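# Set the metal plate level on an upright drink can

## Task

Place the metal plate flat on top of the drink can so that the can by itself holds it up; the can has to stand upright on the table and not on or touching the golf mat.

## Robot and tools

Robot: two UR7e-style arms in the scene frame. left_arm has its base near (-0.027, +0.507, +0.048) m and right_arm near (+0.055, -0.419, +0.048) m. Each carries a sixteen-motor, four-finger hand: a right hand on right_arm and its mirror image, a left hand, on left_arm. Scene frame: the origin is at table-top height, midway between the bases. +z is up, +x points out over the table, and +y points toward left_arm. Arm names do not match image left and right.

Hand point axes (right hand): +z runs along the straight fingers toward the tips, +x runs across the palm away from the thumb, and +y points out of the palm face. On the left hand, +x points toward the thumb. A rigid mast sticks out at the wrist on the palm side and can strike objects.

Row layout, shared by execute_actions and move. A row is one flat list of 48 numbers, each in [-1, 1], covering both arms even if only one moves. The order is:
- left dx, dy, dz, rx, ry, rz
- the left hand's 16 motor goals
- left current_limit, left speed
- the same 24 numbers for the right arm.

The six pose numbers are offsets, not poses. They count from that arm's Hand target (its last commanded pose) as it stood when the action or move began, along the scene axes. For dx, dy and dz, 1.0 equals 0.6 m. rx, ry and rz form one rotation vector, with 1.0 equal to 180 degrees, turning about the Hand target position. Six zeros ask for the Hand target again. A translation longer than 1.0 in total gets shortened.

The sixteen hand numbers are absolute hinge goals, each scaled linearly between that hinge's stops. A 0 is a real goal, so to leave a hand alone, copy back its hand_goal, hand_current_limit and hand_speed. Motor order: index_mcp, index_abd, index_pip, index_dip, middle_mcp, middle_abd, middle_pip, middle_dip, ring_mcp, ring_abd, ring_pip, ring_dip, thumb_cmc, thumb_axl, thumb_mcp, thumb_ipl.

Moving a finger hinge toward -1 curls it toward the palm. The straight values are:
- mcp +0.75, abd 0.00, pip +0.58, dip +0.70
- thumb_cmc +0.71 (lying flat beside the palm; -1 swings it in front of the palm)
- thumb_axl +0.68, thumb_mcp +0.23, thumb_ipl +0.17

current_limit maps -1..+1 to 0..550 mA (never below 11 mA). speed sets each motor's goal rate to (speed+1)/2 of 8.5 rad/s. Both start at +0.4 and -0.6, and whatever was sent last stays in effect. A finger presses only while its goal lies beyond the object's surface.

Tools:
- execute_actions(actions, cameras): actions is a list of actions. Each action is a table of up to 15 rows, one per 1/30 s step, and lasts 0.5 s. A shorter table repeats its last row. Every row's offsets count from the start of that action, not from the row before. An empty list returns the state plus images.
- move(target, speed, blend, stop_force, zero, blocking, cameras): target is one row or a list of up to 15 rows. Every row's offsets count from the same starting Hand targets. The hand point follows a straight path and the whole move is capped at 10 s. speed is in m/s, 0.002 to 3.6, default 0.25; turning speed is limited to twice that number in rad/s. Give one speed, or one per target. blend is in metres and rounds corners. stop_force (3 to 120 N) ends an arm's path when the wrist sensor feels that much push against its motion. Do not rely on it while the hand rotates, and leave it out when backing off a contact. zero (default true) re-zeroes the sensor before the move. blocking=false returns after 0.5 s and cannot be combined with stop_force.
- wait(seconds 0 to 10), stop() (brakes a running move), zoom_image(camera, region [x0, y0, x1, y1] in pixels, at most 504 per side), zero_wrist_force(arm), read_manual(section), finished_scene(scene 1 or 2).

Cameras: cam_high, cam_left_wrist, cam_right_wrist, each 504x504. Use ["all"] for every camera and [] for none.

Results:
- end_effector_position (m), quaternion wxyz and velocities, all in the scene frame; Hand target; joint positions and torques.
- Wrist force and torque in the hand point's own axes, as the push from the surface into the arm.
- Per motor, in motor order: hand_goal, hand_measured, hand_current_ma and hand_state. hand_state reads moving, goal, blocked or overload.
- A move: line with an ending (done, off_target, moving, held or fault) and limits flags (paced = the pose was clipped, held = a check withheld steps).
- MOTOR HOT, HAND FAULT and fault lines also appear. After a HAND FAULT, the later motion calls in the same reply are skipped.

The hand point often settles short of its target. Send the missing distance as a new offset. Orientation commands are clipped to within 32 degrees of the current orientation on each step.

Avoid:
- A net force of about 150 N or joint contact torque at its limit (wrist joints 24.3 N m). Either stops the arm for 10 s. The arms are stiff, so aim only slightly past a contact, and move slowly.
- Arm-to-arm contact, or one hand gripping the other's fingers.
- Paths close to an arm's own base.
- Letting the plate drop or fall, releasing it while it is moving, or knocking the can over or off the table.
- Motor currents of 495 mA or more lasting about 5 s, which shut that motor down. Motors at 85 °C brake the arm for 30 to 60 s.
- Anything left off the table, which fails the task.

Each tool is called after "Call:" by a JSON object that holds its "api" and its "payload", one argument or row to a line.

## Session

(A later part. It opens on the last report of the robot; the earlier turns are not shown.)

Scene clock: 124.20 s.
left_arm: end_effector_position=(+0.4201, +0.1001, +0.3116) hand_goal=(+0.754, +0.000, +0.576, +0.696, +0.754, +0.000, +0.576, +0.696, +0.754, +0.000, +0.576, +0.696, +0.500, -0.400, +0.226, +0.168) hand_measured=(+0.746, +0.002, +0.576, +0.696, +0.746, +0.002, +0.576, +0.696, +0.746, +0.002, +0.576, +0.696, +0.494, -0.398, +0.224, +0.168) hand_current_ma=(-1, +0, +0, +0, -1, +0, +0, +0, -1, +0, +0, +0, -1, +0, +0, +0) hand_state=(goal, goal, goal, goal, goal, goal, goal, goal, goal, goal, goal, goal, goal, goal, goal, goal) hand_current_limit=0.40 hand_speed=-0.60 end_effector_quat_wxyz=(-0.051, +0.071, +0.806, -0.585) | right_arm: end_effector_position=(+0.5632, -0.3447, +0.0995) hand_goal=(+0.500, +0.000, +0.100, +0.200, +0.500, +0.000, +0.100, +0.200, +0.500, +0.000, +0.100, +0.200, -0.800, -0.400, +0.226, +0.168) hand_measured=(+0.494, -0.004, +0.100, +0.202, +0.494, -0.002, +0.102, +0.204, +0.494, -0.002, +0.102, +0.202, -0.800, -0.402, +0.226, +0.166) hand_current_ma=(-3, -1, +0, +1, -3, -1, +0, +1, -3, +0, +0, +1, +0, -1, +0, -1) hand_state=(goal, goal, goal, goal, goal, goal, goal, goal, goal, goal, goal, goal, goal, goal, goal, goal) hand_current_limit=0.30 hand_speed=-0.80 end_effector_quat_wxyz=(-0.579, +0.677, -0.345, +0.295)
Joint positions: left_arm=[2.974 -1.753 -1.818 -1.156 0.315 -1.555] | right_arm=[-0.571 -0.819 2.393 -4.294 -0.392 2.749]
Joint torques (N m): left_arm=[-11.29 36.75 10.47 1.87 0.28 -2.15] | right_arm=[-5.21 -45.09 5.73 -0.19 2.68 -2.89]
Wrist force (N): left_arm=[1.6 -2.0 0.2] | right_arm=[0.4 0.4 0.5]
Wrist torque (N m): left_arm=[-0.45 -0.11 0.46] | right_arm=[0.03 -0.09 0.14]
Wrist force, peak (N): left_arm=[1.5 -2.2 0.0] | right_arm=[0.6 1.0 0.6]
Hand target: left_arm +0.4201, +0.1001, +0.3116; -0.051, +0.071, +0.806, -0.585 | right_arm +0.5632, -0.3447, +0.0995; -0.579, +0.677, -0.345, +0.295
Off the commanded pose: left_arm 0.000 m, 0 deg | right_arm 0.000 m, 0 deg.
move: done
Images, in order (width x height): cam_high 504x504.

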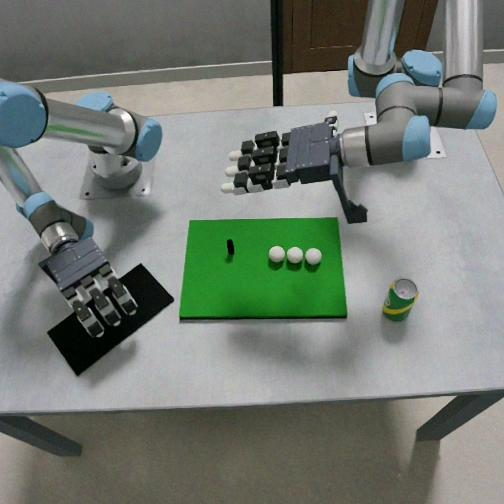

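Call:
{"api": "move", "payload": {
  "target": [
    [0,0,0,0,0,0,0.754,0,0.576,0.696,0.754,0,0.576,0.696,0.754,0,0.576,0.696,0.5,-0.4,0.226,0.168,0.4,-0.6,-0.0932,0.0948,0,-0.0291,0.0372,0.0239,0.48,0,0.4,0.507,0.48,0,0.4,0.507,0.48,0,0.4,0.507,-0.8,-0.4,0.226,0.168,0.4,-0.5]
  ],
  "speed": 0.15
}}

Call:
{"api": "move", "payload": {
  "target": [
    [0,0,0,0,0,0,0.754,0,0.576,0.696,0.754,0,0.576,0.696,0.754,0,0.576,0.696,0.5,-0.4,0.226,0.168,0.4,-0.6,0,0,-0.115,0,0,0,0.48,0,0.4,0.507,0.48,0,0.4,0.507,0.48,0,0.4,0.507,-0.8,-0.4,0.226,0.168,0.4,-0.5]
  ],
  "speed": 0.06,
  "stop_force": 4
}}

Call:
{"api": "move", "payload": {
  "target": [
    [0,0,0,0,0,0,0.754,0,0.576,0.696,0.754,0,0.576,0.696,0.754,0,0.576,0.696,0.5,-0.4,0.226,0.168,0.4,-0.6,0.0255,0.0214,0,0,0,0,0.48,0,0.4,0.507,0.48,0,0.4,0.507,0.48,0,0.4,0.507,-0.8,-0.4,0.226,0.168,0.4,-0.5]
  ],
  "speed": 0.02,
  "stop_force": 3,
  "cameras": ["cam_high"]
}}

Call:
{"api": "zoom_image", "payload": {
  "camera": "cam_high",
  "region": [50, 180, 250, 380]
}}

Scene clock: 126.37 s.
left_arm: end_effector_position=(+0.4201, +0.1001, +0.3116) hand_goal=(+0.754, +0.000, +0.576, +0.696, +0.754, +0.000, +0.576, +0.696, +0.754, +0.000, +0.576, +0.696, +0.500, -0.400, +0.226, +0.168) hand_measured=(+0.746, +0.002, +0.576, +0.696, +0.746, +0.002, +0.576, +0.696, +0.746, +0.002, +0.576, +0.696, +0.494, -0.398, +0.224, +0.168) hand_current_ma=(-1, +0, +0, +0, -1, +0, +0, +0, -1, +0, +0, +0, -1, +0, +0, +0) hand_state=(goal, goal, goal, goal, goal, goal, goal, goal, goal, goal, goal, goal, goal, goal, goal, goal) hand_current_limit=0.40 hand_speed=-0.60 end_effector_quat_wxyz=(-0.051, +0.071, +0.806, -0.585) | right_arm: end_effector_position=(+0.5073, -0.2879, +0.0995) hand_goal=(+0.480, +0.000, +0.400, +0.508, +0.480, +0.000, +0.400, +0.508, +0.480, +0.000, +0.400, +0.508, -0.800, -0.400, +0.226, +0.168) hand_measured=(+0.474, -0.002, +0.394, +0.504, +0.474, -0.002, +0.394, +0.504, +0.474, -0.002, +0.392, +0.504, -0.800, -0.402, +0.226, +0.166) hand_current_ma=(-3, -1, -3, -1, -3, -1, -2, -1, -3, +0, -3, -1, +0, -1, +0, -1) hand_state=(goal, goal, goal, goal, goal, goal, goal, goal, goal, goal, goal, goal, goal, goal, goal, goal) hand_current_limit=0.40 hand_speed=-0.50 end_effector_quat_wxyz=(-0.537, +0.732, -0.339, +0.248)
Joint positions: left_arm=[2.974 -1.753 -1.818 -1.156 0.315 -1.555] | right_arm=[-0.455 -0.984 2.574 -4.051 -0.499 2.525]
Joint torques (N m): left_arm=[-11.14 36.61 10.52 1.89 0.33 -2.08] | right_arm=[6.61 -39.1 6.36 -0.86 -1.37 -2.84]
Wrist force (N): left_arm=[1.4 -2.0 0.0] | right_arm=[0.1 0.4 0.6]
Wrist torque (N m): left_arm=[-0.44 -0.09 0.45] | right_arm=[0.00 -0.09 0.06]
Wrist force, peak (N): left_arm=[1.4 -2.3 0.2] | right_arm=[0.9 0.4 1.0]
Hand target: left_arm +0.4201, +0.1001, +0.3116; -0.051, +0.071, +0.806, -0.585 | right_arm +0.5073, -0.2878, +0.0995; -0.537, +0.732, -0.339, +0.248
Off the commanded pose: left_arm 0.000 m, 0 deg | right_arm 0.000 m, 0 deg.
move: done

Scene clock: 128.70 s.
left_arm: end_effector_position=(+0.4201, +0.1001, +0.3116) hand_goal=(+0.754, +0.000, +0.576, +0.696, +0.754, +0.000, +0.576, +0.696, +0.754, +0.000, +0.576, +0.696, +0.500, -0.400, +0.226, +0.168) hand_measured=(+0.746, +0.002, +0.576, +0.696, +0.746, +0.002, +0.576, +0.696, +0.746, +0.002, +0.576, +0.696, +0.494, -0.398, +0.224, +0.168) hand_current_ma=(-1, +0, +0, +0, -1, +0, +0, +0, -1, +0, +0, +0, -1, +0, +0, +0) hand_state=(goal, goal, goal, goal, goal, goal, goal, goal, goal, goal, goal, goal, goal, goal, goal, goal) hand_current_limit=0.40 hand_speed=-0.60 end_effector_quat_wxyz=(-0.051, +0.071, +0.806, -0.585) | right_arm: end_effector_position=(+0.5073, -0.2879, +0.0305) hand_goal=(+0.480, +0.000, +0.400, +0.508, +0.480, +0.000, +0.400, +0.508, +0.480, +0.000, +0.400, +0.508, -0.800, -0.400, +0.226, +0.168) hand_measured=(+0.474, -0.002, +0.394, +0.504, +0.474, -0.002, +0.394, +0.504, +0.474, -0.002, +0.392, +0.504, -0.800, -0.402, +0.226, +0.166) hand_current_ma=(-3, -1, -3, -1, -3, -1, -2, -1, -3, +0, -3, -1, +0, -1, +0, -1) hand_state=(goal, goal, goal, goal, goal, goal, goal, goal, goal, goal, goal, goal, goal, goal, goal, goal) hand_current_limit=0.40 hand_speed=-0.50 end_effector_quat_wxyz=(-0.537, +0.732, -0.339, +0.248)
Joint positions: left_arm=[2.974 -1.753 -1.818 -1.156 0.315 -1.555] | right_arm=[-0.455 -0.696 2.52 -4.285 -0.499 2.525]
Joint torques (N m): left_arm=[-11.39 36.56 10.44 1.81 0.18 -2.14] | right_arm=[6.4 -24.15 -3.13 -3.3 3.65 2.75]
Wrist force (N): left_arm=[1.6 -2.0 0.1] | right_arm=[0.5 0.1 0.7]
Wrist torque (N m): left_arm=[-0.44 -0.12 0.47] | right_arm=[-0.03 -0.16 -0.07]
Wrist force, peak (N): left_arm=[1.5 -2.4 0.2] | right_arm=[0.4 0.8 0.9]
Hand target: left_arm +0.4201, +0.1001, +0.3116; -0.051, +0.071, +0.806, -0.585 | right_arm +0.5073, -0.2878, +0.0305; -0.537, +0.732, -0.339, +0.248
Off the commanded pose: left_arm 0.000 m, 0 deg | right_arm 0.000 m, 0 deg.
move: done

Scene clock: 130.43 s.
left_arm: end_effector_position=(+0.4201, +0.1001, +0.3116) hand_goal=(+0.754, +0.000, +0.576, +0.696, +0.754, +0.000, +0.576, +0.696, +0.754, +0.000, +0.576, +0.696, +0.500, -0.400, +0.226, +0.168) hand_measured=(+0.746, +0.002, +0.576, +0.696, +0.746, +0.002, +0.576, +0.696, +0.746, +0.002, +0.576, +0.696, +0.494, -0.398, +0.224, +0.168) hand_current_ma=(-1, +0, +0, +0, -1, +0, +0, +0, -1, +0, +0, +0, -1, +0, +0, +0) hand_state=(goal, goal, goal, goal, goal, goal, goal, goal, goal, goal, goal, goal, goal, goal, goal, goal) hand_current_limit=0.40 hand_speed=-0.60 end_effector_quat_wxyz=(-0.051, +0.071, +0.806, -0.585) | right_arm: end_effector_position=(+0.5150, -0.2814, +0.0306) hand_goal=(+0.480, +0.000, +0.400, +0.508, +0.480, +0.000, +0.400, +0.508, +0.480, +0.000, +0.400, +0.508, -0.800, -0.400, +0.226, +0.168) hand_measured=(+0.474, -0.002, +0.394, +0.504, +0.474, -0.002, +0.394, +0.504, +0.474, -0.002, +0.394, +0.504, -0.798, -0.402, +0.226, +0.166) hand_current_ma=(-3, -1, -3, -1, -3, -1, -2, -1, -3, +0, -3, -1, +0, -1, +0, +0) hand_state=(goal, goal, goal, goal, goal, goal, goal, goal, goal, goal, goal, goal, goal, goal, goal, goal) hand_current_limit=0.40 hand_speed=-0.50 end_effector_quat_wxyz=(-0.537, +0.732, -0.339, +0.248)
Joint positions: left_arm=[2.974 -1.753 -1.818 -1.156 0.315 -1.555] | right_arm=[-0.424 -0.699 2.492 -4.289 -0.523 2.564]
Joint torques (N m): left_arm=[-11.82 36.77 10.29 1.77 0.2 -2.16] | right_arm=[-8.02 -23.95 11.04 -0.83 3.56 -2.57]
Wrist force (N): left_arm=[1.4 -2.0 0.0] | right_arm=[0.1 -0.4 0.8]
Wrist torque (N m): left_arm=[-0.44 -0.09 0.46] | right_arm=[-0.08 -0.12 0.03]
Wrist force, peak (N): left_arm=[1.7 -2.1 0.0] | right_arm=[0.6 1.7 -2.0]
Hand target: left_arm +0.4201, +0.1001, +0.3116; -0.051, +0.071, +0.806, -0.585 | right_arm +0.5150, -0.2814, +0.0306; -0.537, +0.732, -0.339, +0.248 (not the last commanded pose)
Off the commanded pose: left_arm 0.000 m, 0 deg | right_arm 0.010 m, 0 deg.
move: contact (right_arm)
Images, in order (width x height): cam_high 504x504.

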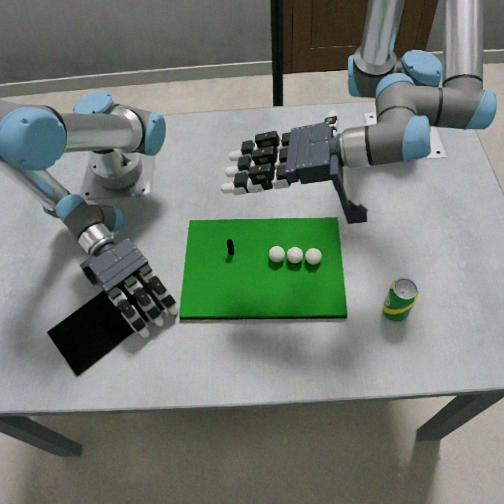

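Scaled by 2.520 from the camera's 504x504 image, which has a finer 720x720 frame.

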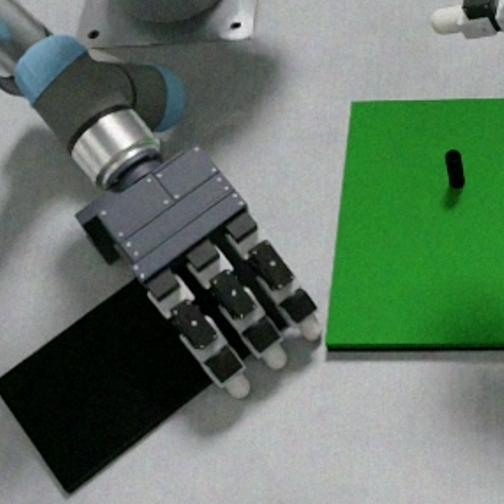

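Call:
{"api": "execute_actions", "payload": {
  "actions": [
    [[0,0,0,0,0,0,0.754,0,0.576,0.696,0.754,0,0.576,0.696,0.754,0,0.576,0.696,0.5,-0.4,0.226,0.168,0.4,-0.6,0,0,0,0,0,0,0.56,0,0.12,0.22,0.56,0,0.12,0.22,0.56,0,0.12,0.22,-0.8,-0.4,0.226,0.168,0.3,-0.5]],
    [[0,0,0,0,0,0,0.754,0,0.576,0.696,0.754,0,0.576,0.696,0.754,0,0.576,0.696,0.5,-0.4,0.226,0.168,0.4,-0.6,0,0,0,0,0,0,0.52,0,0.02,0.16,0.52,0,0.02,0.16,0.52,0,0.02,0.16,-0.8,-0.4,0.226,0.168,0.3,-0.6]]
  ]
}}

Call:
{"api": "execute_actions", "payload": {
  "actions": [
    [[0,0,0,0,0,0,0.754,0,0.576,0.696,0.754,0,0.576,0.696,0.754,0,0.576,0.696,0.5,-0.4,0.226,0.168,0.4,-0.6,0,0,0,0,0,0,0.38,0,-0.04,0.12,0.38,0,-0.04,0.12,0.38,0,-0.04,0.12,-0.8,-0.4,0.226,0.168,0.78,-0.8]],
    [[0,0,0,0,0,0,0.754,0,0.576,0.696,0.754,0,0.576,0.696,0.754,0,0.576,0.696,0.5,-0.4,0.226,0.168,0.4,-0.6,0,0,0,0,0,0,0.38,0,-0.04,0.12,0.38,0,-0.04,0.12,0.38,0,-0.04,0.12,-0.8,-0.4,0.226,0.168,0.78,-0.8]]
  ]
}}

Scene clock: 132.07 s.
left_arm: end_effector_position=(+0.4201, +0.1001, +0.3116) hand_goal=(+0.754, +0.000, +0.576, +0.696, +0.754, +0.000, +0.576, +0.696, +0.754, +0.000, +0.576, +0.696, +0.500, -0.400, +0.226, +0.168) hand_measured=(+0.746, +0.002, +0.576, +0.696, +0.746, +0.002, +0.576, +0.696, +0.746, +0.002, +0.576, +0.696, +0.494, -0.398, +0.224, +0.168) hand_current_ma=(-1, +0, +0, +0, -1, +0, +0, +0, -1, +0, +0, +0, -1, +0, +0, +0) hand_state=(goal, goal, goal, goal, goal, goal, goal, goal, goal, goal, goal, goal, goal, goal, goal, goal) hand_current_limit=0.40 hand_speed=-0.60 end_effector_quat_wxyz=(-0.051, +0.071, +0.806, -0.585) | right_arm: end_effector_position=(+0.5150, -0.2814, +0.0306) hand_goal=(+0.520, +0.000, +0.020, +0.160, +0.520, +0.000, +0.020, +0.160, +0.520, +0.000, +0.020, +0.160, -0.800, -0.400, +0.226, +0.168) hand_measured=(+0.570, +0.000, +0.134, +0.222, +0.574, +0.000, +0.126, +0.228, +0.572, +0.000, +0.134, +0.220, -0.800, -0.402, +0.226, +0.166) hand_current_ma=(+83, +0, +287, +110, +94, +0, +254, +126, +92, +0, +291, +104, +0, -1, +0, +0) hand_state=(blocked, goal, blocked, blocked, blocked, goal, blocked, blocked, blocked, goal, blocked, blocked, goal, goal, goal, goal) hand_current_limit=0.30 hand_speed=-0.60 end_effector_quat_wxyz=(-0.537, +0.732, -0.339, +0.248)
Joint positions: left_arm=[2.974 -1.753 -1.818 -1.156 0.315 -1.555] | right_arm=[-0.424 -0.699 2.492 -4.289 -0.523 2.564]
Joint torques (N m): left_arm=[-11.43 37.13 10.34 1.7 0.29 -2.19] | right_arm=[-7 -29.02 10.12 -1.86 -1.6 -2.15]
Wrist force (N): left_arm=[1.1 -1.9 0.0] | right_arm=[0.4 4.3 4.4]
Wrist torque (N m): left_arm=[-0.43 -0.05 0.42] | right_arm=[-0.06 -0.33 0.08]
Wrist force, peak (N): left_arm=[1.5 -2.3 0.2] | right_arm=[0.7 5.0 4.5]
Hand target: left_arm +0.4201, +0.1001, +0.3116; -0.051, +0.071, +0.806, -0.585 | right_arm +0.5150, -0.2814, +0.0306; -0.537, +0.732, -0.339, +0.248
Off the commanded pose: left_arm 0.000 m, 0 deg | right_arm 0.000 m, 0 deg.

Scene clock: 133.27 s.
left_arm: end_effector_position=(+0.4201, +0.1001, +0.3116) hand_goal=(+0.754, +0.000, +0.576, +0.696, +0.754, +0.000, +0.576, +0.696, +0.754, +0.000, +0.576, +0.696, +0.500, -0.400, +0.226, +0.168) hand_measured=(+0.746, +0.002, +0.576, +0.696, +0.746, +0.002, +0.576, +0.696, +0.746, +0.002, +0.576, +0.696, +0.494, -0.398, +0.224, +0.168) hand_current_ma=(-1, +0, +0, +0, -1, +0, +0, +0, -1, +0, +0, +0, -1, +0, +0, +0) hand_state=(goal, goal, goal, goal, goal, goal, goal, goal, goal, goal, goal, goal, goal, goal, goal, goal) hand_current_limit=0.40 hand_speed=-0.60 end_effector_quat_wxyz=(-0.051, +0.071, +0.806, -0.585) | right_arm: end_effector_position=(+0.5150, -0.2814, +0.0306) hand_goal=(+0.380, +0.000, -0.040, +0.120, +0.380, +0.000, -0.040, +0.120, +0.380, +0.000, -0.040, +0.120, -0.800, -0.400, +0.226, +0.168) hand_measured=(+0.570, +0.002, +0.126, +0.214, +0.574, +0.000, +0.114, +0.224, +0.572, +0.000, +0.128, +0.210, -0.798, -0.402, +0.226, +0.166) hand_current_ma=(+490, +0, +490, +214, +490, +0, +464, +252, +490, +0, +490, +199, +0, -1, +0, +0) hand_state=(blocked, goal, blocked, blocked, blocked, goal, blocked, blocked, blocked, goal, blocked, blocked, goal, goal, goal, goal) hand_current_limit=0.78 hand_speed=-0.80 end_effector_quat_wxyz=(-0.537, +0.732, -0.339, +0.248)
Joint positions: left_arm=[2.974 -1.753 -1.818 -1.156 0.315 -1.555] | right_arm=[-0.424 -0.699 2.492 -4.289 -0.523 2.564]
Joint torques (N m): left_arm=[-11.69 36.61 9.98 1.81 0.21 -2.18] | right_arm=[-7.09 -33.71 8.04 -2.85 -0.02 -1.53]
Wrist force (N): left_arm=[1.4 -2.0 0.1] | right_arm=[0.9 7.3 5.2]
Wrist torque (N m): left_arm=[-0.44 -0.09 0.44] | right_arm=[0.12 -0.46 0.14]
Wrist force, peak (N): left_arm=[1.5 -2.3 0.0] | right_arm=[0.6 7.5 5.3]
Hand target: left_arm +0.4201, +0.1001, +0.3116; -0.051, +0.071, +0.806, -0.585 | right_arm +0.5150, -0.2814, +0.0306; -0.537, +0.732, -0.339, +0.248
Off the commanded pose: left_arm 0.000 m, 0 deg | right_arm 0.000 m, 0 deg.

Call:
{"api": "move", "payload": {
  "target": [
    [0,0,0,0,0,0,0.754,0,0.576,0.696,0.754,0,0.576,0.696,0.754,0,0.576,0.696,0.5,-0.4,0.226,0.168,0.4,-0.6,0.0005,-0.0017,0.0147,0.01,0.003,0,0.38,0,-0.04,0.12,0.38,0,-0.04,0.12,0.38,0,-0.04,0.12,-0.8,-0.4,0.226,0.168,0.78,-0.8]
  ],
  "speed": 0.02,
  "cameras": ["cam_high"]
}}

Call:
{"api": "zoom_image", "payload": {
  "camera": "cam_high",
  "region": [30, 200, 230, 400]
}}

Scene clock: 134.83 s.
left_arm: end_effector_position=(+0.4201, +0.1001, +0.3116) hand_goal=(+0.754, +0.000, +0.576, +0.696, +0.754, +0.000, +0.576, +0.696, +0.754, +0.000, +0.576, +0.696, +0.500, -0.400, +0.226, +0.168) hand_measured=(+0.746, +0.002, +0.576, +0.696, +0.746, +0.002, +0.576, +0.696, +0.746, +0.002, +0.576, +0.696, +0.494, -0.398, +0.224, +0.168) hand_current_ma=(-1, +0, +0, +0, -1, +0, +0, +0, -1, +0, +0, +0, -1, +0, +0, +0) hand_state=(goal, goal, goal, goal, goal, goal, goal, goal, goal, goal, goal, goal, goal, goal, goal, goal) hand_current_limit=0.40 hand_speed=-0.60 end_effector_quat_wxyz=(-0.051, +0.071, +0.806, -0.585) | right_arm: end_effector_position=(+0.5153, -0.2824, +0.0393) hand_goal=(+0.380, +0.000, -0.040, +0.120, +0.380, +0.000, -0.040, +0.120, +0.380, +0.000, -0.040, +0.120, -0.800, -0.400, +0.226, +0.168) hand_measured=(+0.564, +0.004, +0.126, +0.214, +0.574, +0.004, +0.110, +0.224, +0.572, +0.004, +0.126, +0.206, -0.798, -0.402, +0.226, +0.168) hand_current_ma=(+489, +1, +489, +214, +489, +1, +444, +252, +490, +1, +489, +188, +1, -1, +0, +0) hand_state=(blocked, goal, blocked, blocked, blocked, goal, blocked, blocked, blocked, goal, blocked, blocked, goal, goal, goal, goal) hand_current_limit=0.78 hand_speed=-0.80 end_effector_quat_wxyz=(-0.546, +0.724, -0.345, +0.240)
Joint positions: left_arm=[2.974 -1.753 -1.818 -1.156 0.315 -1.555] | right_arm=[-0.439 -0.722 2.494 -4.265 -0.497 2.585]
Joint torques (N m): left_arm=[-10.91 36.47 10.03 1.75 0.28 -2.2] | right_arm=[-8.92 -45.73 10.05 -2.1 4.51 3.27]
Wrist force (N): left_arm=[1.5 -1.9 0.0] | right_arm=[0.8 11.0 4.5]
Wrist torque (N m): left_arm=[-0.42 -0.09 0.45] | right_arm=[0.06 -0.40 0.02]
Wrist force, peak (N): left_arm=[1.7 -2.1 0.1] | right_arm=[0.3 11.2 4.8]
Hand target: left_arm +0.4201, +0.1001, +0.3116; -0.051, +0.071, +0.806, -0.585 | right_arm +0.5153, -0.2824, +0.0394; -0.546, +0.724, -0.345, +0.239
Off the commanded pose: left_arm 0.000 m, 0 deg | right_arm 0.000 m, 0 deg.
move: done
Images, in order (width x height): cam_high 504x504.

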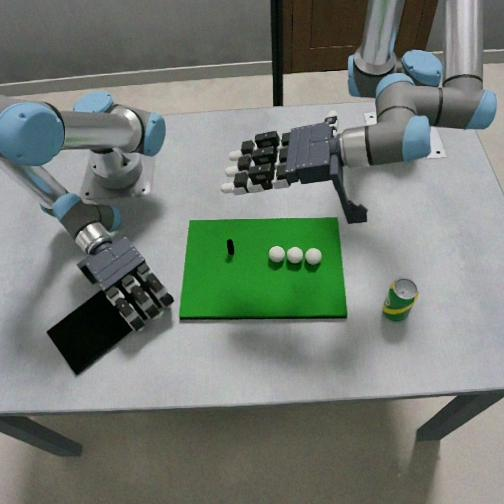

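Scaled by 2.520 from the camera's 504x504 image, which has a finer 720x720 frame.

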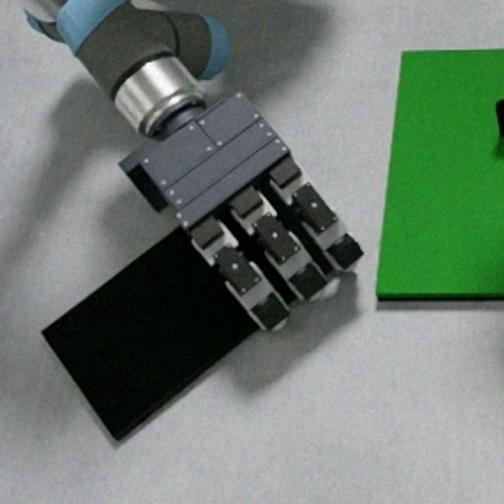

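Call:
{"api": "move", "payload": {
  "target": [
    [0,0,0,0,0,0,0.754,0,0.576,0.696,0.754,0,0.576,0.696,0.754,0,0.576,0.696,0.5,-0.4,0.226,0.168,0.4,-0.6,0.0006,-0.0019,0.0147,0.01,0.003,0,0.38,0,-0.04,0.12,0.38,0,-0.04,0.12,0.38,0,-0.04,0.12,-0.8,-0.4,0.226,0.168,0.78,-0.8]
  ],
  "speed": 0.02
}}

Call:
{"api": "move", "payload": {
  "target": [
    [0,0,0,0,0,0,0.754,0,0.576,0.696,0.754,0,0.576,0.696,0.754,0,0.576,0.696,0.5,-0.4,0.226,0.168,0.4,-0.6,0.0006,-0.0019,0.0147,0.01,0.003,0,0.38,0,-0.04,0.12,0.38,0,-0.04,0.12,0.38,0,-0.04,0.12,-0.8,-0.4,0.226,0.168,0.78,-0.8]
  ],
  "speed": 0.02,
  "cameras": ["cam_high"]
}}

Call:
{"api": "zoom_image", "payload": {
  "camera": "cam_high",
  "region": [30, 200, 230, 400]
}}

Scene clock: 136.23 s.
left_arm: end_effector_position=(+0.4201, +0.1001, +0.3116) hand_goal=(+0.754, +0.000, +0.576, +0.696, +0.754, +0.000, +0.576, +0.696, +0.754, +0.000, +0.576, +0.696, +0.500, -0.400, +0.226, +0.168) hand_measured=(+0.746, +0.002, +0.576, +0.696, +0.746, +0.002, +0.576, +0.696, +0.746, +0.002, +0.576, +0.696, +0.494, -0.398, +0.224, +0.168) hand_current_ma=(-1, +0, +0, +0, -1, +0, +0, +0, -1, +0, +0, +0, -1, +0, +0, +0) hand_state=(goal, goal, goal, goal, goal, goal, goal, goal, goal, goal, goal, goal, goal, goal, goal, goal) hand_current_limit=0.40 hand_speed=-0.60 end_effector_quat_wxyz=(-0.051, +0.071, +0.806, -0.585) | right_arm: end_effector_position=(+0.5156, -0.2835, +0.0481) hand_goal=(+0.380, +0.000, -0.040, +0.120, +0.380, +0.000, -0.040, +0.120, +0.380, +0.000, -0.040, +0.120, -0.800, -0.400, +0.226, +0.168) hand_measured=(+0.564, +0.004, +0.126, +0.214, +0.572, +0.004, +0.110, +0.224, +0.572, +0.004, +0.126, +0.206, -0.798, -0.402, +0.226, +0.168) hand_current_ma=(+490, +1, +489, +214, +490, +1, +443, +252, +490, +1, +489, +188, +1, -1, +0, +0) hand_state=(blocked, goal, blocked, blocked, blocked, goal, blocked, blocked, blocked, goal, blocked, blocked, goal, goal, goal, goal) hand_current_limit=0.78 hand_speed=-0.80 end_effector_quat_wxyz=(-0.556, +0.717, -0.352, +0.231)
Joint positions: left_arm=[2.974 -1.753 -1.818 -1.156 0.315 -1.555] | right_arm=[-0.453 -0.744 2.494 -4.241 -0.471 2.608]
Joint torques (N m): left_arm=[-10.98 36.67 10.05 1.76 0.18 -2.19] | right_arm=[-10.06 -48.5 9.68 -2 4.97 3.36]
Wrist force (N): left_arm=[1.4 -2.0 0.1] | right_arm=[2.2 11.3 3.6]
Wrist torque (N m): left_arm=[-0.45 -0.09 0.45] | right_arm=[0.11 -0.32 0.02]
Wrist force, peak (N): left_arm=[1.3 -2.3 0.0] | right_arm=[2.1 11.7 3.9]
Hand target: left_arm +0.4201, +0.1001, +0.3116; -0.051, +0.071, +0.806, -0.585 | right_arm +0.5156, -0.2835, +0.0482; -0.556, +0.717, -0.352, +0.231
Off the commanded pose: left_arm 0.000 m, 0 deg | right_arm 0.000 m, 0 deg.
move: done

Scene clock: 137.40 s.
left_arm: end_effector_position=(+0.4201, +0.1001, +0.3116) hand_goal=(+0.754, +0.000, +0.576, +0.696, +0.754, +0.000, +0.576, +0.696, +0.754, +0.000, +0.576, +0.696, +0.500, -0.400, +0.226, +0.168) hand_measured=(+0.746, +0.002, +0.576, +0.696, +0.746, +0.002, +0.576, +0.696, +0.746, +0.002, +0.576, +0.696, +0.494, -0.398, +0.224, +0.168) hand_current_ma=(-1, +0, +0, +0, -1, +0, +0, +0, -1, +0, +0, +0, -1, +0, +0, +0) hand_state=(goal, goal, goal, goal, goal, goal, goal, goal, goal, goal, goal, goal, goal, goal, goal, goal) hand_current_limit=0.40 hand_speed=-0.60 end_effector_quat_wxyz=(-0.051, +0.071, +0.806, -0.585) | right_arm: end_effector_position=(+0.5160, -0.2846, +0.0569) hand_goal=(+0.380, +0.000, -0.040, +0.120, +0.380, +0.000, -0.040, +0.120, +0.380, +0.000, -0.040, +0.120, -0.800, -0.400, +0.226, +0.168) hand_measured=(+0.564, +0.002, +0.126, +0.214, +0.572, +0.002, +0.108, +0.224, +0.572, +0.002, +0.124, +0.206, -0.798, -0.402, +0.226, +0.168) hand_current_ma=(+489, +0, +489, +214, +490, +0, +441, +252, +490, +0, +489, +188, +1, -1, +0, +0) hand_state=(blocked, goal, blocked, blocked, blocked, goal, blocked, blocked, blocked, goal, blocked, blocked, goal, goal, goal, goal) hand_current_limit=0.78 hand_speed=-0.80 end_effector_quat_wxyz=(-0.566, +0.709, -0.358, +0.222)
Joint positions: left_arm=[2.974 -1.753 -1.818 -1.156 0.315 -1.555] | right_arm=[-0.467 -0.766 2.495 -4.217 -0.446 2.631]
Joint torques (N m): left_arm=[-11.15 36.64 10.24 1.76 0.21 -2.22] | right_arm=[-7.77 -47.66 -3.43 -1.59 5.49 3.03]
Wrist force (N): left_arm=[1.3 -2.0 0.0] | right_arm=[2.3 11.8 3.5]
Wrist torque (N m): left_arm=[-0.44 -0.08 0.44] | right_arm=[0.18 -0.30 0.05]
Wrist force, peak (N): left_arm=[1.5 -2.2 0.1] | right_arm=[2.9 11.9 3.4]
Hand target: left_arm +0.4201, +0.1001, +0.3116; -0.051, +0.071, +0.806, -0.585 | right_arm +0.5160, -0.2847, +0.0570; -0.566, +0.709, -0.358, +0.222
Off the commanded pose: left_arm 0.000 m, 0 deg | right_arm 0.000 m, 0 deg.
move: done
Images, in order (width x height): cam_high 504x504.

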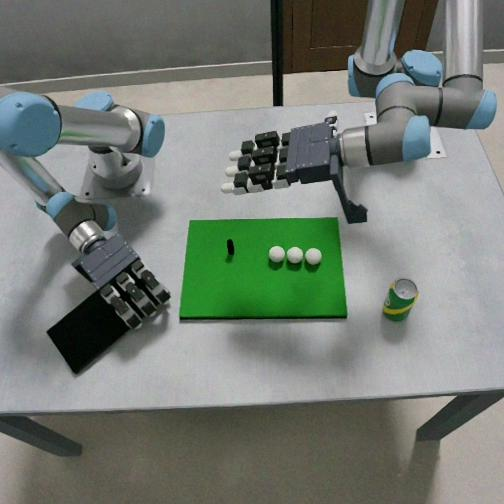

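Scaled by 2.520 from the camera's 504x504 image, which has a finer 720x720 frame.

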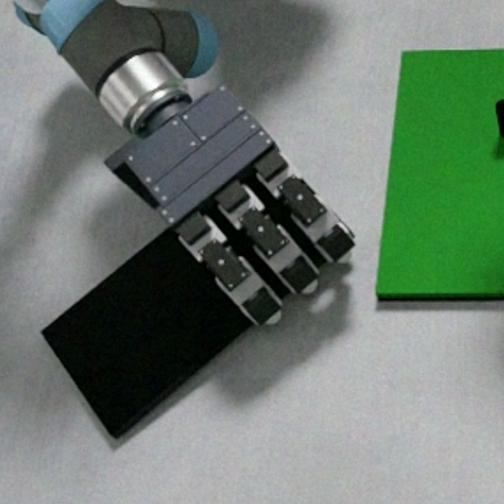

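Call:
{"api": "move", "payload": {
  "target": [
    [0,0,0,0,0,0,0.754,0,0.576,0.696,0.754,0,0.576,0.696,0.754,0,0.576,0.696,0.5,-0.4,0.226,0.168,0.4,-0.6,-0.05,0.075,0,0,0,0,0.38,0,-0.04,0.12,0.38,0,-0.04,0.12,0.38,0,-0.04,0.12,-0.8,-0.4,0.226,0.168,0.78,-0.8]
  ],
  "speed": 0.03,
  "cameras": ["cam_high"]
}}

Call:
{"api": "zoom_image", "payload": {
  "camera": "cam_high",
  "region": [30, 180, 230, 380]
}}

Scene clock: 140.90 s.
left_arm: end_effector_position=(+0.4201, +0.1001, +0.3116) hand_goal=(+0.754, +0.000, +0.576, +0.696, +0.754, +0.000, +0.576, +0.696, +0.754, +0.000, +0.576, +0.696, +0.500, -0.400, +0.226, +0.168) hand_measured=(+0.746, +0.002, +0.576, +0.696, +0.746, +0.002, +0.576, +0.696, +0.746, +0.002, +0.576, +0.696, +0.494, -0.398, +0.224, +0.168) hand_current_ma=(-1, +0, +0, +0, -1, +0, +0, +0, -1, +0, +0, +0, -1, +0, +0, +0) hand_state=(goal, goal, goal, goal, goal, goal, goal, goal, goal, goal, goal, goal, goal, goal, goal, goal) hand_current_limit=0.40 hand_speed=-0.60 end_effector_quat_wxyz=(-0.051, +0.071, +0.806, -0.585) | right_arm: end_effector_position=(+0.4860, -0.2397, +0.0570) hand_goal=(+0.380, +0.000, -0.040, +0.120, +0.380, +0.000, -0.040, +0.120, +0.380, +0.000, -0.040, +0.120, -0.800, -0.400, +0.226, +0.168) hand_measured=(+0.564, +0.000, +0.126, +0.214, +0.572, +0.000, +0.106, +0.224, +0.572, +0.000, +0.116, +0.204, -0.792, -0.402, +0.230, +0.168) hand_current_ma=(+490, +0, +489, +214, +490, +0, +427, +252, +489, +0, +477, +179, +4, -1, +2, +0) hand_state=(blocked, goal, blocked, blocked, blocked, goal, blocked, blocked, blocked, goal, blocked, blocked, goal, goal, goal, goal) hand_current_limit=0.78 hand_speed=-0.80 end_effector_quat_wxyz=(-0.566, +0.709, -0.358, +0.222)
Joint positions: left_arm=[2.974 -1.753 -1.818 -1.156 0.315 -1.555] | right_arm=[-0.369 -0.723 2.547 -4.418 -0.527 2.75]
Joint torques (N m): left_arm=[-10.96 36.55 10.64 1.64 0.29 -2.06] | right_arm=[8.96 -25.65 11.95 -4.27 -0.89 3.46]
Wrist force (N): left_arm=[1.5 -2.1 0.1] | right_arm=[2.8 11.4 2.9]
Wrist torque (N m): left_arm=[-0.46 -0.11 0.46] | right_arm=[0.06 -0.22 0.02]
Wrist force, peak (N): left_arm=[1.5 -2.3 0.0] | right_arm=[2.9 12.1 3.5]
Hand target: left_arm +0.4201, +0.1001, +0.3116; -0.051, +0.071, +0.806, -0.585 | right_arm +0.4860, -0.2397, +0.0570; -0.566, +0.709, -0.358, +0.222
Off the commanded pose: left_arm 0.000 m, 0 deg | right_arm 0.000 m, 0 deg.
move: done
Images, in order (width x height): cam_high 504x504.

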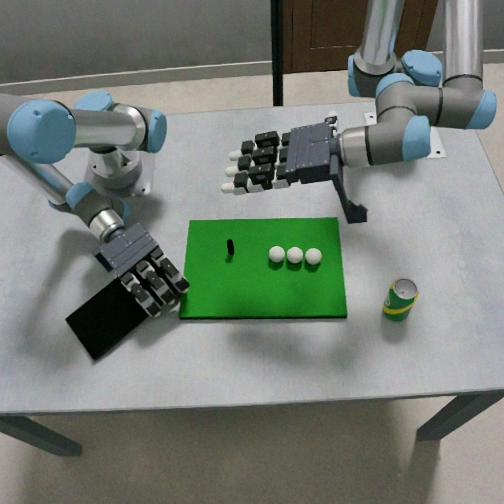

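Scaled by 2.520 from the camera's 504x504 image, which has a finer 720x720 frame.

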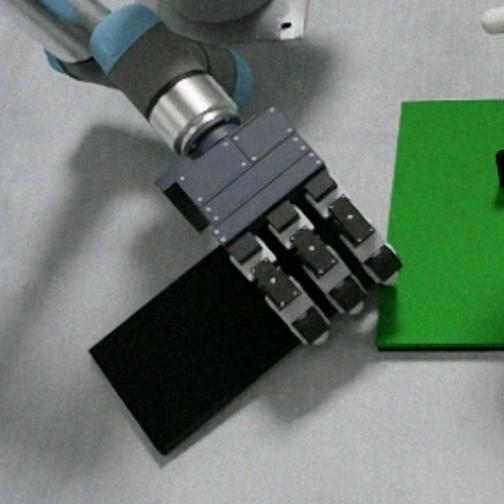

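Call:
{"api": "move", "payload": {
  "target": [
    [0,0,0,0,0,0,0.754,0,0.576,0.696,0.754,0,0.576,0.696,0.754,0,0.576,0.696,0.5,-0.4,0.226,0.168,0.4,-0.6,-0.09,0.142,0,0,0,0,0.38,0,-0.04,0.12,0.38,0,-0.04,0.12,0.38,0,-0.04,0.12,-0.8,-0.4,0.226,0.168,0.78,-0.8]
  ],
  "speed": 0.04,
  "cameras": ["cam_high"]
}}

Call:
{"api": "zoom_image", "payload": {
  "camera": "cam_high",
  "region": [30, 160, 230, 360]
}}

Scene clock: 144.20 s.
left_arm: end_effector_position=(+0.4201, +0.1001, +0.3116) hand_goal=(+0.754, +0.000, +0.576, +0.696, +0.754, +0.000, +0.576, +0.696, +0.754, +0.000, +0.576, +0.696, +0.500, -0.400, +0.226, +0.168) hand_measured=(+0.746, +0.002, +0.576, +0.696, +0.746, +0.002, +0.576, +0.696, +0.746, +0.002, +0.576, +0.696, +0.494, -0.398, +0.224, +0.168) hand_current_ma=(-1, +0, +0, +0, -1, +0, +0, +0, -1, +0, +0, +0, -1, +0, +0, +0) hand_state=(goal, goal, goal, goal, goal, goal, goal, goal, goal, goal, goal, goal, goal, goal, goal, goal) hand_current_limit=0.40 hand_speed=-0.60 end_effector_quat_wxyz=(-0.051, +0.071, +0.806, -0.585) | right_arm: end_effector_position=(+0.4320, -0.1545, +0.0570) hand_goal=(+0.380, +0.000, -0.040, +0.120, +0.380, +0.000, -0.040, +0.120, +0.380, +0.000, -0.040, +0.120, -0.800, -0.400, +0.226, +0.168) hand_measured=(+0.564, +0.000, +0.126, +0.214, +0.572, +0.000, +0.106, +0.224, +0.572, +0.000, +0.116, +0.204, -0.790, -0.402, +0.230, +0.170) hand_current_ma=(+490, +0, +490, +214, +490, +0, +425, +252, +490, +0, +472, +178, +5, +0, +2, +0) hand_state=(blocked, goal, blocked, blocked, blocked, goal, blocked, blocked, blocked, goal, blocked, blocked, goal, goal, goal, goal) hand_current_limit=0.78 hand_speed=-0.80 end_effector_quat_wxyz=(-0.566, +0.709, -0.358, +0.222)
Joint positions: left_arm=[2.974 -1.753 -1.818 -1.156 0.315 -1.555] | right_arm=[-0.094 -0.664 2.59 -4.683 -0.774 2.954]
Joint torques (N m): left_arm=[-11.4 36.09 10.74 1.5 0.19 -2.22] | right_arm=[6.84 -25.9 3.99 -4.42 -0.76 3.09]
Wrist force (N): left_arm=[1.6 -2.0 0.2] | right_arm=[2.4 11.1 3.4]
Wrist torque (N m): left_arm=[-0.45 -0.11 0.46] | right_arm=[-0.02 -0.23 0.00]
Wrist force, peak (N): left_arm=[1.6 -2.2 0.0] | right_arm=[2.8 11.7 3.1]
Hand target: left_arm +0.4201, +0.1001, +0.3116; -0.051, +0.071, +0.806, -0.585 | right_arm +0.4320, -0.1545, +0.0570; -0.566, +0.709, -0.358, +0.222
Off the commanded pose: left_arm 0.000 m, 0 deg | right_arm 0.000 m, 0 deg.
move: done
Images, in order (width x height): cam_high 504x504.

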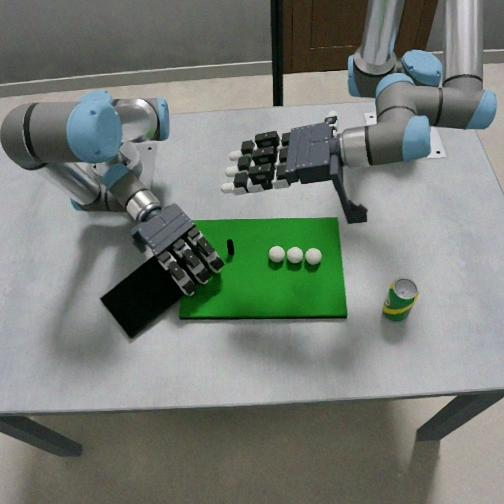

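Scaled by 2.520 from the camera's 504x504 image, which has a finer 720x720 frame.

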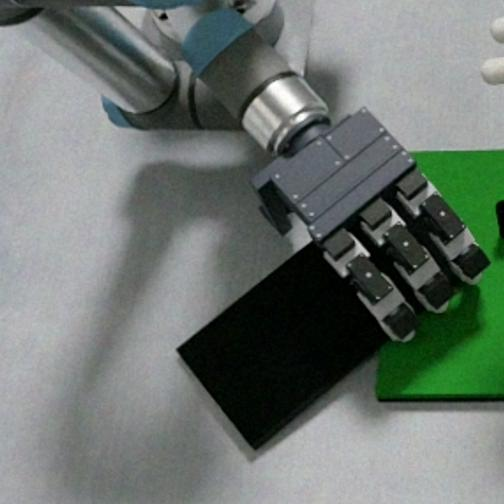

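Call:
{"api": "move", "payload": {
  "target": [
    [0,0,0,0,0,0,0.754,0,0.576,0.696,0.754,0,0.576,0.696,0.754,0,0.576,0.696,0.5,-0.4,0.226,0.168,0.4,-0.6,-0.0017,0.0005,-0.0065,-0.0028,-0.0058,0,0.38,0,-0.04,0.12,0.38,0,-0.04,0.12,0.38,0,-0.04,0.12,-0.8,-0.4,0.226,0.168,0.78,-0.8]
  ],
  "speed": 0.02
}}

Call:
{"api": "move", "payload": {
  "target": [
    [0,0,0,0,0,0,0.754,0,0.576,0.696,0.754,0,0.576,0.696,0.754,0,0.576,0.696,0.5,-0.4,0.226,0.168,0.4,-0.6,-0.0006,0.0003,-0.0032,-0.0013,-0.0029,0,0.38,0,-0.04,0.12,0.38,0,-0.04,0.12,0.38,0,-0.04,0.12,-0.8,-0.4,0.226,0.168,0.78,-0.8]
  ],
  "speed": 0.01,
  "cameras": ["cam_high"]
}}

Scene clock: 145.67 s.
left_arm: end_effector_position=(+0.4201, +0.1001, +0.3116) hand_goal=(+0.754, +0.000, +0.576, +0.696, +0.754, +0.000, +0.576, +0.696, +0.754, +0.000, +0.576, +0.696, +0.500, -0.400, +0.226, +0.168) hand_measured=(+0.746, +0.002, +0.576, +0.696, +0.746, +0.002, +0.576, +0.696, +0.746, +0.002, +0.576, +0.696, +0.494, -0.398, +0.224, +0.168) hand_current_ma=(-1, +0, +0, +0, -1, +0, +0, +0, -1, +0, +0, +0, -1, +0, +0, +0) hand_state=(goal, goal, goal, goal, goal, goal, goal, goal, goal, goal, goal, goal, goal, goal, goal, goal) hand_current_limit=0.40 hand_speed=-0.60 end_effector_quat_wxyz=(-0.051, +0.071, +0.806, -0.585) | right_arm: end_effector_position=(+0.4310, -0.1542, +0.0532) hand_goal=(+0.380, +0.000, -0.040, +0.120, +0.380, +0.000, -0.040, +0.120, +0.380, +0.000, -0.040, +0.120, -0.800, -0.400, +0.226, +0.168) hand_measured=(+0.564, +0.000, +0.126, +0.214, +0.572, +0.000, +0.106, +0.220, +0.572, +0.000, +0.116, +0.200, -0.790, -0.402, +0.230, +0.170) hand_current_ma=(+490, +0, +490, +214, +490, +0, +425, +238, +490, +0, +472, +163, +6, +0, +3, +0) hand_state=(blocked, goal, blocked, blocked, blocked, goal, blocked, blocked, blocked, goal, blocked, blocked, goal, goal, goal, goal) hand_current_limit=0.78 hand_speed=-0.80 end_effector_quat_wxyz=(-0.566, +0.709, -0.352, +0.230)
Joint positions: left_arm=[2.974 -1.753 -1.818 -1.156 0.315 -1.555] | right_arm=[-0.088 -0.639 2.587 -4.72 -0.781 2.948]
Joint torques (N m): left_arm=[-11.54 36.51 10.38 1.63 0.25 -2.16] | right_arm=[7.65 -22.99 1.62 -2.43 -2.35 -2.46]
Wrist force (N): left_arm=[1.5 -2.1 0.2] | right_arm=[1.3 -6.6 2.0]
Wrist torque (N m): left_arm=[-0.47 -0.10 0.46] | right_arm=[-0.20 -0.13 -0.14]
Wrist force, peak (N): left_arm=[1.5 -2.1 0.1] | right_arm=[2.2 11.5 3.5]
Hand target: left_arm +0.4201, +0.1001, +0.3116; -0.051, +0.071, +0.806, -0.585 | right_arm +0.4310, -0.1542, +0.0531; -0.566, +0.709, -0.352, +0.230
Off the commanded pose: left_arm 0.000 m, 0 deg | right_arm 0.000 m, 0 deg.
move: done

Scene clock: 146.53 s.
left_arm: end_effector_position=(+0.4201, +0.1001, +0.3116) hand_goal=(+0.754, +0.000, +0.576, +0.696, +0.754, +0.000, +0.576, +0.696, +0.754, +0.000, +0.576, +0.696, +0.500, -0.400, +0.226, +0.168) hand_measured=(+0.746, +0.002, +0.576, +0.696, +0.746, +0.002, +0.576, +0.696, +0.746, +0.002, +0.576, +0.696, +0.494, -0.398, +0.224, +0.168) hand_current_ma=(-1, +0, +0, +0, -1, +0, +0, +0, -1, +0, +0, +0, -1, +0, +0, +0) hand_state=(goal, goal, goal, goal, goal, goal, goal, goal, goal, goal, goal, goal, goal, goal, goal, goal) hand_current_limit=0.40 hand_speed=-0.60 end_effector_quat_wxyz=(-0.051, +0.071, +0.806, -0.585) | right_arm: end_effector_position=(+0.4306, -0.1540, +0.0513) hand_goal=(+0.380, +0.000, -0.040, +0.120, +0.380, +0.000, -0.040, +0.120, +0.380, +0.000, -0.040, +0.120, -0.800, -0.400, +0.226, +0.168) hand_measured=(+0.564, -0.002, +0.126, +0.206, +0.574, -0.002, +0.106, +0.208, +0.572, -0.002, +0.116, +0.190, -0.792, -0.402, +0.230, +0.170) hand_current_ma=(+490, +0, +490, +182, +490, -1, +425, +192, +490, -1, +472, +135, +4, +0, +3, +0) hand_state=(blocked, goal, blocked, blocked, blocked, goal, blocked, blocked, blocked, goal, blocked, blocked, goal, goal, goal, goal) hand_current_limit=0.78 hand_speed=-0.80 end_effector_quat_wxyz=(-0.566, +0.710, -0.349, +0.234)
Joint positions: left_arm=[2.974 -1.753 -1.818 -1.156 0.315 -1.555] | right_arm=[-0.086 -0.626 2.585 -4.738 -0.785 2.945]
Joint torques (N m): left_arm=[-11.34 36.2 10.3 1.52 0.13 -2.15] | right_arm=[7.57 -11.83 0.91 0.95 -3.24 -2.95]
Wrist force (N): left_arm=[1.4 -2.0 0.2] | right_arm=[-0.4 -30.3 -3.0]
Wrist torque (N m): left_arm=[-0.45 -0.09 0.45] | right_arm=[-0.97 0.19 -0.47]
Wrist force, peak (N): left_arm=[1.6 -2.1 0.2] | right_arm=[-0.4 -30.6 -3.2]
Hand target: left_arm +0.4201, +0.1001, +0.3116; -0.051, +0.071, +0.806, -0.585 | right_arm +0.4306, -0.1540, +0.0512; -0.566, +0.710, -0.349, +0.234
Off the commanded pose: left_arm 0.000 m, 0 deg | right_arm 0.000 m, 0 deg.
move: done
Images, in order (width x height): cam_high 504x504.

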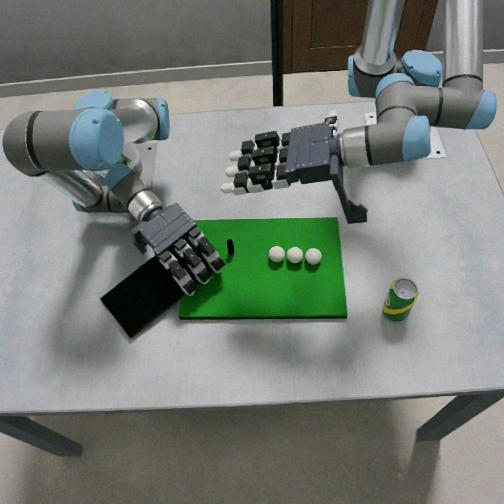

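Call:
{"api": "move", "payload": {
  "target": [
    [0,0,0,0,0,0,0.754,0,0.576,0.696,0.754,0,0.576,0.696,0.754,0,0.576,0.696,0.5,-0.4,0.226,0.168,0.4,-0.6,0,0,0.0027,0,0,0,0.38,0,-0.04,0.12,0.38,0,-0.04,0.12,0.38,0,-0.04,0.12,-0.8,-0.4,0.226,0.168,0.78,-0.8]
  ],
  "speed": 0.01
}}

Call:
{"api": "execute_actions", "payload": {
  "actions": [
    [[0,0,0,0,0,0,0.754,0,0.576,0.696,0.754,0,0.576,0.696,0.754,0,0.576,0.696,0.5,-0.4,0.226,0.168,0.4,-0.6,0,0,0,0,0,0,0.5,0,0.06,0.16,0.5,0,0.06,0.16,0.5,0,0.06,0.16,-0.8,-0.4,0.226,0.168,0.5,-0.9]],
    [[0,0,0,0,0,0,0.754,0,0.576,0.696,0.754,0,0.576,0.696,0.754,0,0.576,0.696,0.5,-0.4,0.226,0.168,0.4,-0.6,0,0,0,0,0,0,0.57,0,0.13,0.22,0.57,0,0.13,0.22,0.57,0,0.13,0.22,-0.8,-0.4,0.226,0.168,0.4,-0.9]],
    [[0,0,0,0,0,0,0.754,0,0.576,0.696,0.754,0,0.576,0.696,0.754,0,0.576,0.696,0.5,-0.4,0.226,0.168,0.4,-0.6,0,0,0,0,0,0,0.58,0,0.2,0.27,0.58,0,0.2,0.27,0.58,0,0.2,0.27,-0.8,-0.4,0.226,0.168,0.4,-0.8]]
  ],
  "cameras": ["cam_high"]
}}

Call:
{"api": "zoom_image", "payload": {
  "camera": "cam_high",
  "region": [30, 160, 230, 360]
}}

Scene clock: 147.60 s.
left_arm: end_effector_position=(+0.4201, +0.1001, +0.3116) hand_goal=(+0.754, +0.000, +0.576, +0.696, +0.754, +0.000, +0.576, +0.696, +0.754, +0.000, +0.576, +0.696, +0.500, -0.400, +0.226, +0.168) hand_measured=(+0.746, +0.002, +0.576, +0.696, +0.746, +0.002, +0.576, +0.696, +0.746, +0.002, +0.576, +0.696, +0.494, -0.398, +0.224, +0.168) hand_current_ma=(-1, +0, +0, +0, -1, +0, +0, +0, -1, +0, +0, +0, -1, +0, +0, +0) hand_state=(goal, goal, goal, goal, goal, goal, goal, goal, goal, goal, goal, goal, goal, goal, goal, goal) hand_current_limit=0.40 hand_speed=-0.60 end_effector_quat_wxyz=(-0.051, +0.071, +0.806, -0.585) | right_arm: end_effector_position=(+0.4306, -0.1540, +0.0527) hand_goal=(+0.380, +0.000, -0.040, +0.120, +0.380, +0.000, -0.040, +0.120, +0.380, +0.000, -0.040, +0.120, -0.800, -0.400, +0.226, +0.168) hand_measured=(+0.564, -0.002, +0.126, +0.204, +0.574, -0.002, +0.106, +0.208, +0.572, -0.002, +0.116, +0.190, -0.792, -0.402, +0.230, +0.170) hand_current_ma=(+490, +0, +489, +180, +490, -1, +425, +192, +490, -1, +472, +135, +4, +0, +3, +0) hand_state=(blocked, goal, blocked, blocked, blocked, goal, blocked, blocked, blocked, goal, blocked, blocked, goal, goal, goal, goal) hand_current_limit=0.78 hand_speed=-0.80 end_effector_quat_wxyz=(-0.566, +0.710, -0.349, +0.234)
Joint positions: left_arm=[2.974 -1.753 -1.818 -1.156 0.315 -1.555] | right_arm=[-0.086 -0.632 2.587 -4.734 -0.785 2.945]
Joint torques (N m): left_arm=[-11.11 36.01 10.53 1.46 0.21 -2.16] | right_arm=[6.71 -46.53 13.45 -1.39 -1.59 -1.99]
Wrist force (N): left_arm=[1.4 -2.0 -0.1] | right_arm=[2.0 4.6 5.4]
Wrist torque (N m): left_arm=[-0.44 -0.10 0.45] | right_arm=[0.10 -0.49 0.13]
Wrist force, peak (N): left_arm=[1.5 -2.3 0.2] | right_arm=[-0.4 -31.0 -3.5]
Hand target: left_arm +0.4201, +0.1001, +0.3116; -0.051, +0.071, +0.806, -0.585 | right_arm +0.4306, -0.1540, +0.0528; -0.566, +0.710, -0.349, +0.234
Off the commanded pose: left_arm 0.000 m, 0 deg | right_arm 0.000 m, 0 deg.
move: done

Scene clock: 149.30 s.
left_arm: end_effector_position=(+0.4201, +0.1001, +0.3116) hand_goal=(+0.754, +0.000, +0.576, +0.696, +0.754, +0.000, +0.576, +0.696, +0.754, +0.000, +0.576, +0.696, +0.500, -0.400, +0.226, +0.168) hand_measured=(+0.746, +0.002, +0.576, +0.696, +0.746, +0.002, +0.576, +0.696, +0.746, +0.002, +0.576, +0.696, +0.494, -0.398, +0.224, +0.168) hand_current_ma=(-1, +0, +0, +0, -1, +0, +0, +0, -1, +0, +0, +0, -1, +0, +0, +0) hand_state=(goal, goal, goal, goal, goal, goal, goal, goal, goal, goal, goal, goal, goal, goal, goal, goal) hand_current_limit=0.40 hand_speed=-0.60 end_effector_quat_wxyz=(-0.051, +0.071, +0.806, -0.585) | right_arm: end_effector_position=(+0.4306, -0.1540, +0.0528) hand_goal=(+0.580, +0.000, +0.200, +0.270, +0.580, +0.000, +0.200, +0.270, +0.580, +0.000, +0.200, +0.270, -0.800, -0.400, +0.226, +0.168) hand_measured=(+0.574, -0.004, +0.194, +0.268, +0.574, -0.004, +0.194, +0.266, +0.574, -0.002, +0.194, +0.268, -0.790, -0.402, +0.232, +0.170) hand_current_ma=(-3, -1, -3, -1, -3, -1, -2, -1, -3, -1, -3, -1, +6, +0, +3, +0) hand_state=(goal, goal, goal, goal, goal, goal, goal, goal, goal, goal, goal, goal, goal, goal, goal, goal) hand_current_limit=0.40 hand_speed=-0.80 end_effector_quat_wxyz=(-0.566, +0.710, -0.349, +0.234)
Joint positions: left_arm=[2.974 -1.753 -1.818 -1.156 0.315 -1.555] | right_arm=[-0.086 -0.633 2.587 -4.734 -0.785 2.945]
Joint torques (N m): left_arm=[-10.79 36.1 10.53 1.6 0.21 -2.25] | right_arm=[5.53 -38.33 10 -1.17 3.11 -0.71]
Wrist force (N): left_arm=[1.5 -2.1 0.3] | right_arm=[-1.0 -0.7 -4.3]
Wrist torque (N m): left_arm=[-0.48 -0.09 0.45] | right_arm=[-0.39 0.10 0.02]
Wrist force, peak (N): left_arm=[1.4 -2.3 0.1] | right_arm=[1.2 5.7 5.5]
Hand target: left_arm +0.4201, +0.1001, +0.3116; -0.051, +0.071, +0.806, -0.585 | right_arm +0.4306, -0.1540, +0.0528; -0.566, +0.710, -0.349, +0.234
Off the commanded pose: left_arm 0.000 m, 0 deg | right_arm 0.000 m, 0 deg.
Images, in order (width x height): cam_high 504x504.

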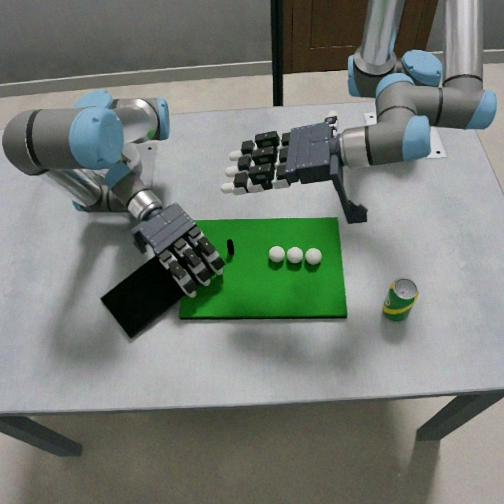

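Scaled by 2.520 from the camera's 504x504 image, which has a finer 720x720 frame.

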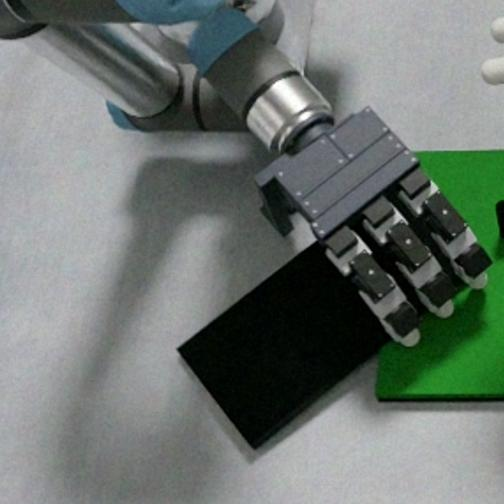

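Call:
{"api": "move", "payload": {
  "target": [
    [0,0,0,0,0,0,0.754,0,0.576,0.696,0.754,0,0.576,0.696,0.754,0,0.576,0.696,0.5,-0.4,0.226,0.168,0.4,-0.6,-0.0104,-0.0083,0,0,0,0,0.55,0,0.3,0.4,0.55,0,0.3,0.4,0.55,0,0.3,0.4,-0.8,-0.4,0.226,0.168,0.4,-0.6],
    [0,0,0,0,0,-0.2306,0.754,0,0.576,0.696,0.754,0,0.576,0.696,0.754,0,0.576,0.696,0.5,-0.4,0.226,0.168,0.4,-0.6,-0.0104,-0.0083,0.13,0,0,0,0.55,0,0.3,0.4,0.55,0,0.3,0.4,0.55,0,0.3,0.4,-0.8,-0.4,0.226,0.168,0.4,-0.6]
  ],
  "speed": [0.03, 0.12],
  "cameras": ["cam_high"]
}}

Call:
{"api": "zoom_image", "payload": {
  "camera": "cam_high",
  "region": [30, 160, 230, 360]
}}

Scene clock: 155.30 s.
left_arm: end_effector_position=(+0.4201, +0.1001, +0.3116) hand_goal=(+0.754, +0.000, +0.576, +0.696, +0.754, +0.000, +0.576, +0.696, +0.754, +0.000, +0.576, +0.696, +0.500, -0.400, +0.226, +0.168) hand_measured=(+0.746, +0.002, +0.576, +0.696, +0.746, +0.002, +0.576, +0.696, +0.746, +0.002, +0.576, +0.696, +0.494, -0.398, +0.224, +0.168) hand_current_ma=(-1, +0, +0, +0, -1, +0, +0, +0, -1, +0, +0, +0, -1, +0, +0, +0) hand_state=(goal, goal, goal, goal, goal, goal, goal, goal, goal, goal, goal, goal, goal, goal, goal, goal) hand_current_limit=0.40 hand_speed=-0.60 end_effector_quat_wxyz=(-0.255, +0.352, +0.729, -0.529) | right_arm: end_effector_position=(+0.4244, -0.1590, +0.1308) hand_goal=(+0.550, +0.000, +0.300, +0.400, +0.550, +0.000, +0.300, +0.400, +0.550, +0.000, +0.300, +0.400, -0.800, -0.400, +0.226, +0.168) hand_measured=(+0.544, -0.004, +0.294, +0.396, +0.544, -0.004, +0.294, +0.396, +0.544, -0.002, +0.292, +0.398, -0.794, -0.402, +0.230, +0.170) hand_current_ma=(-3, -1, -3, -1, -3, -1, -2, -1, -3, -1, -3, -1, +3, +0, +2, +0) hand_state=(goal, goal, goal, goal, goal, goal, goal, goal, goal, goal, goal, goal, goal, goal, goal, goal) hand_current_limit=0.40 hand_speed=-0.60 end_effector_quat_wxyz=(-0.566, +0.710, -0.349, +0.234)
Joint positions: left_arm=[2.878 -2.143 -1.041 -2.596 0.697 -0.399] | right_arm=[-0.111 -0.989 2.681 -4.462 -0.762 2.932]
Joint torques (N m): left_arm=[-11.28 33.28 35.07 -1.62 1.42 1.52] | right_arm=[6.83 -37.28 8.33 -0.68 -1.18 -2.66]
Wrist force (N): left_arm=[1.2 -2.1 -0.1] | right_arm=[-0.3 0.3 0.9]
Wrist torque (N m): left_arm=[-0.46 -0.07 0.36] | right_arm=[-0.11 -0.03 0.00]
Wrist force, peak (N): left_arm=[1.7 -2.4 -0.1] | right_arm=[-1.0 -0.7 -4.8]
Hand target: left_arm +0.4201, +0.1001, +0.3116; -0.255, +0.352, +0.728, -0.529 | right_arm +0.4244, -0.1590, +0.1308; -0.566, +0.710, -0.349, +0.234
Off the commanded pose: left_arm 0.000 m, 0 deg | right_arm 0.000 m, 0 deg.
move: done
Images, in order (width x height): cam_high 504x504.

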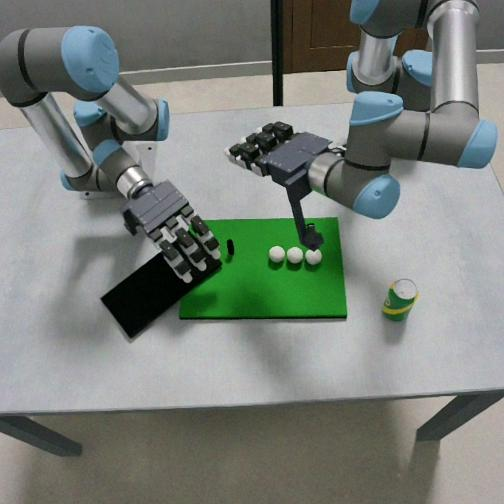

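Scaled by 2.520 from the camera's 504x504 image, which has a finer 720x720 frame.

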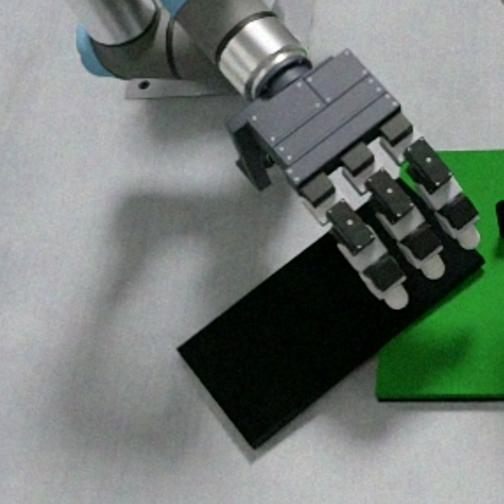

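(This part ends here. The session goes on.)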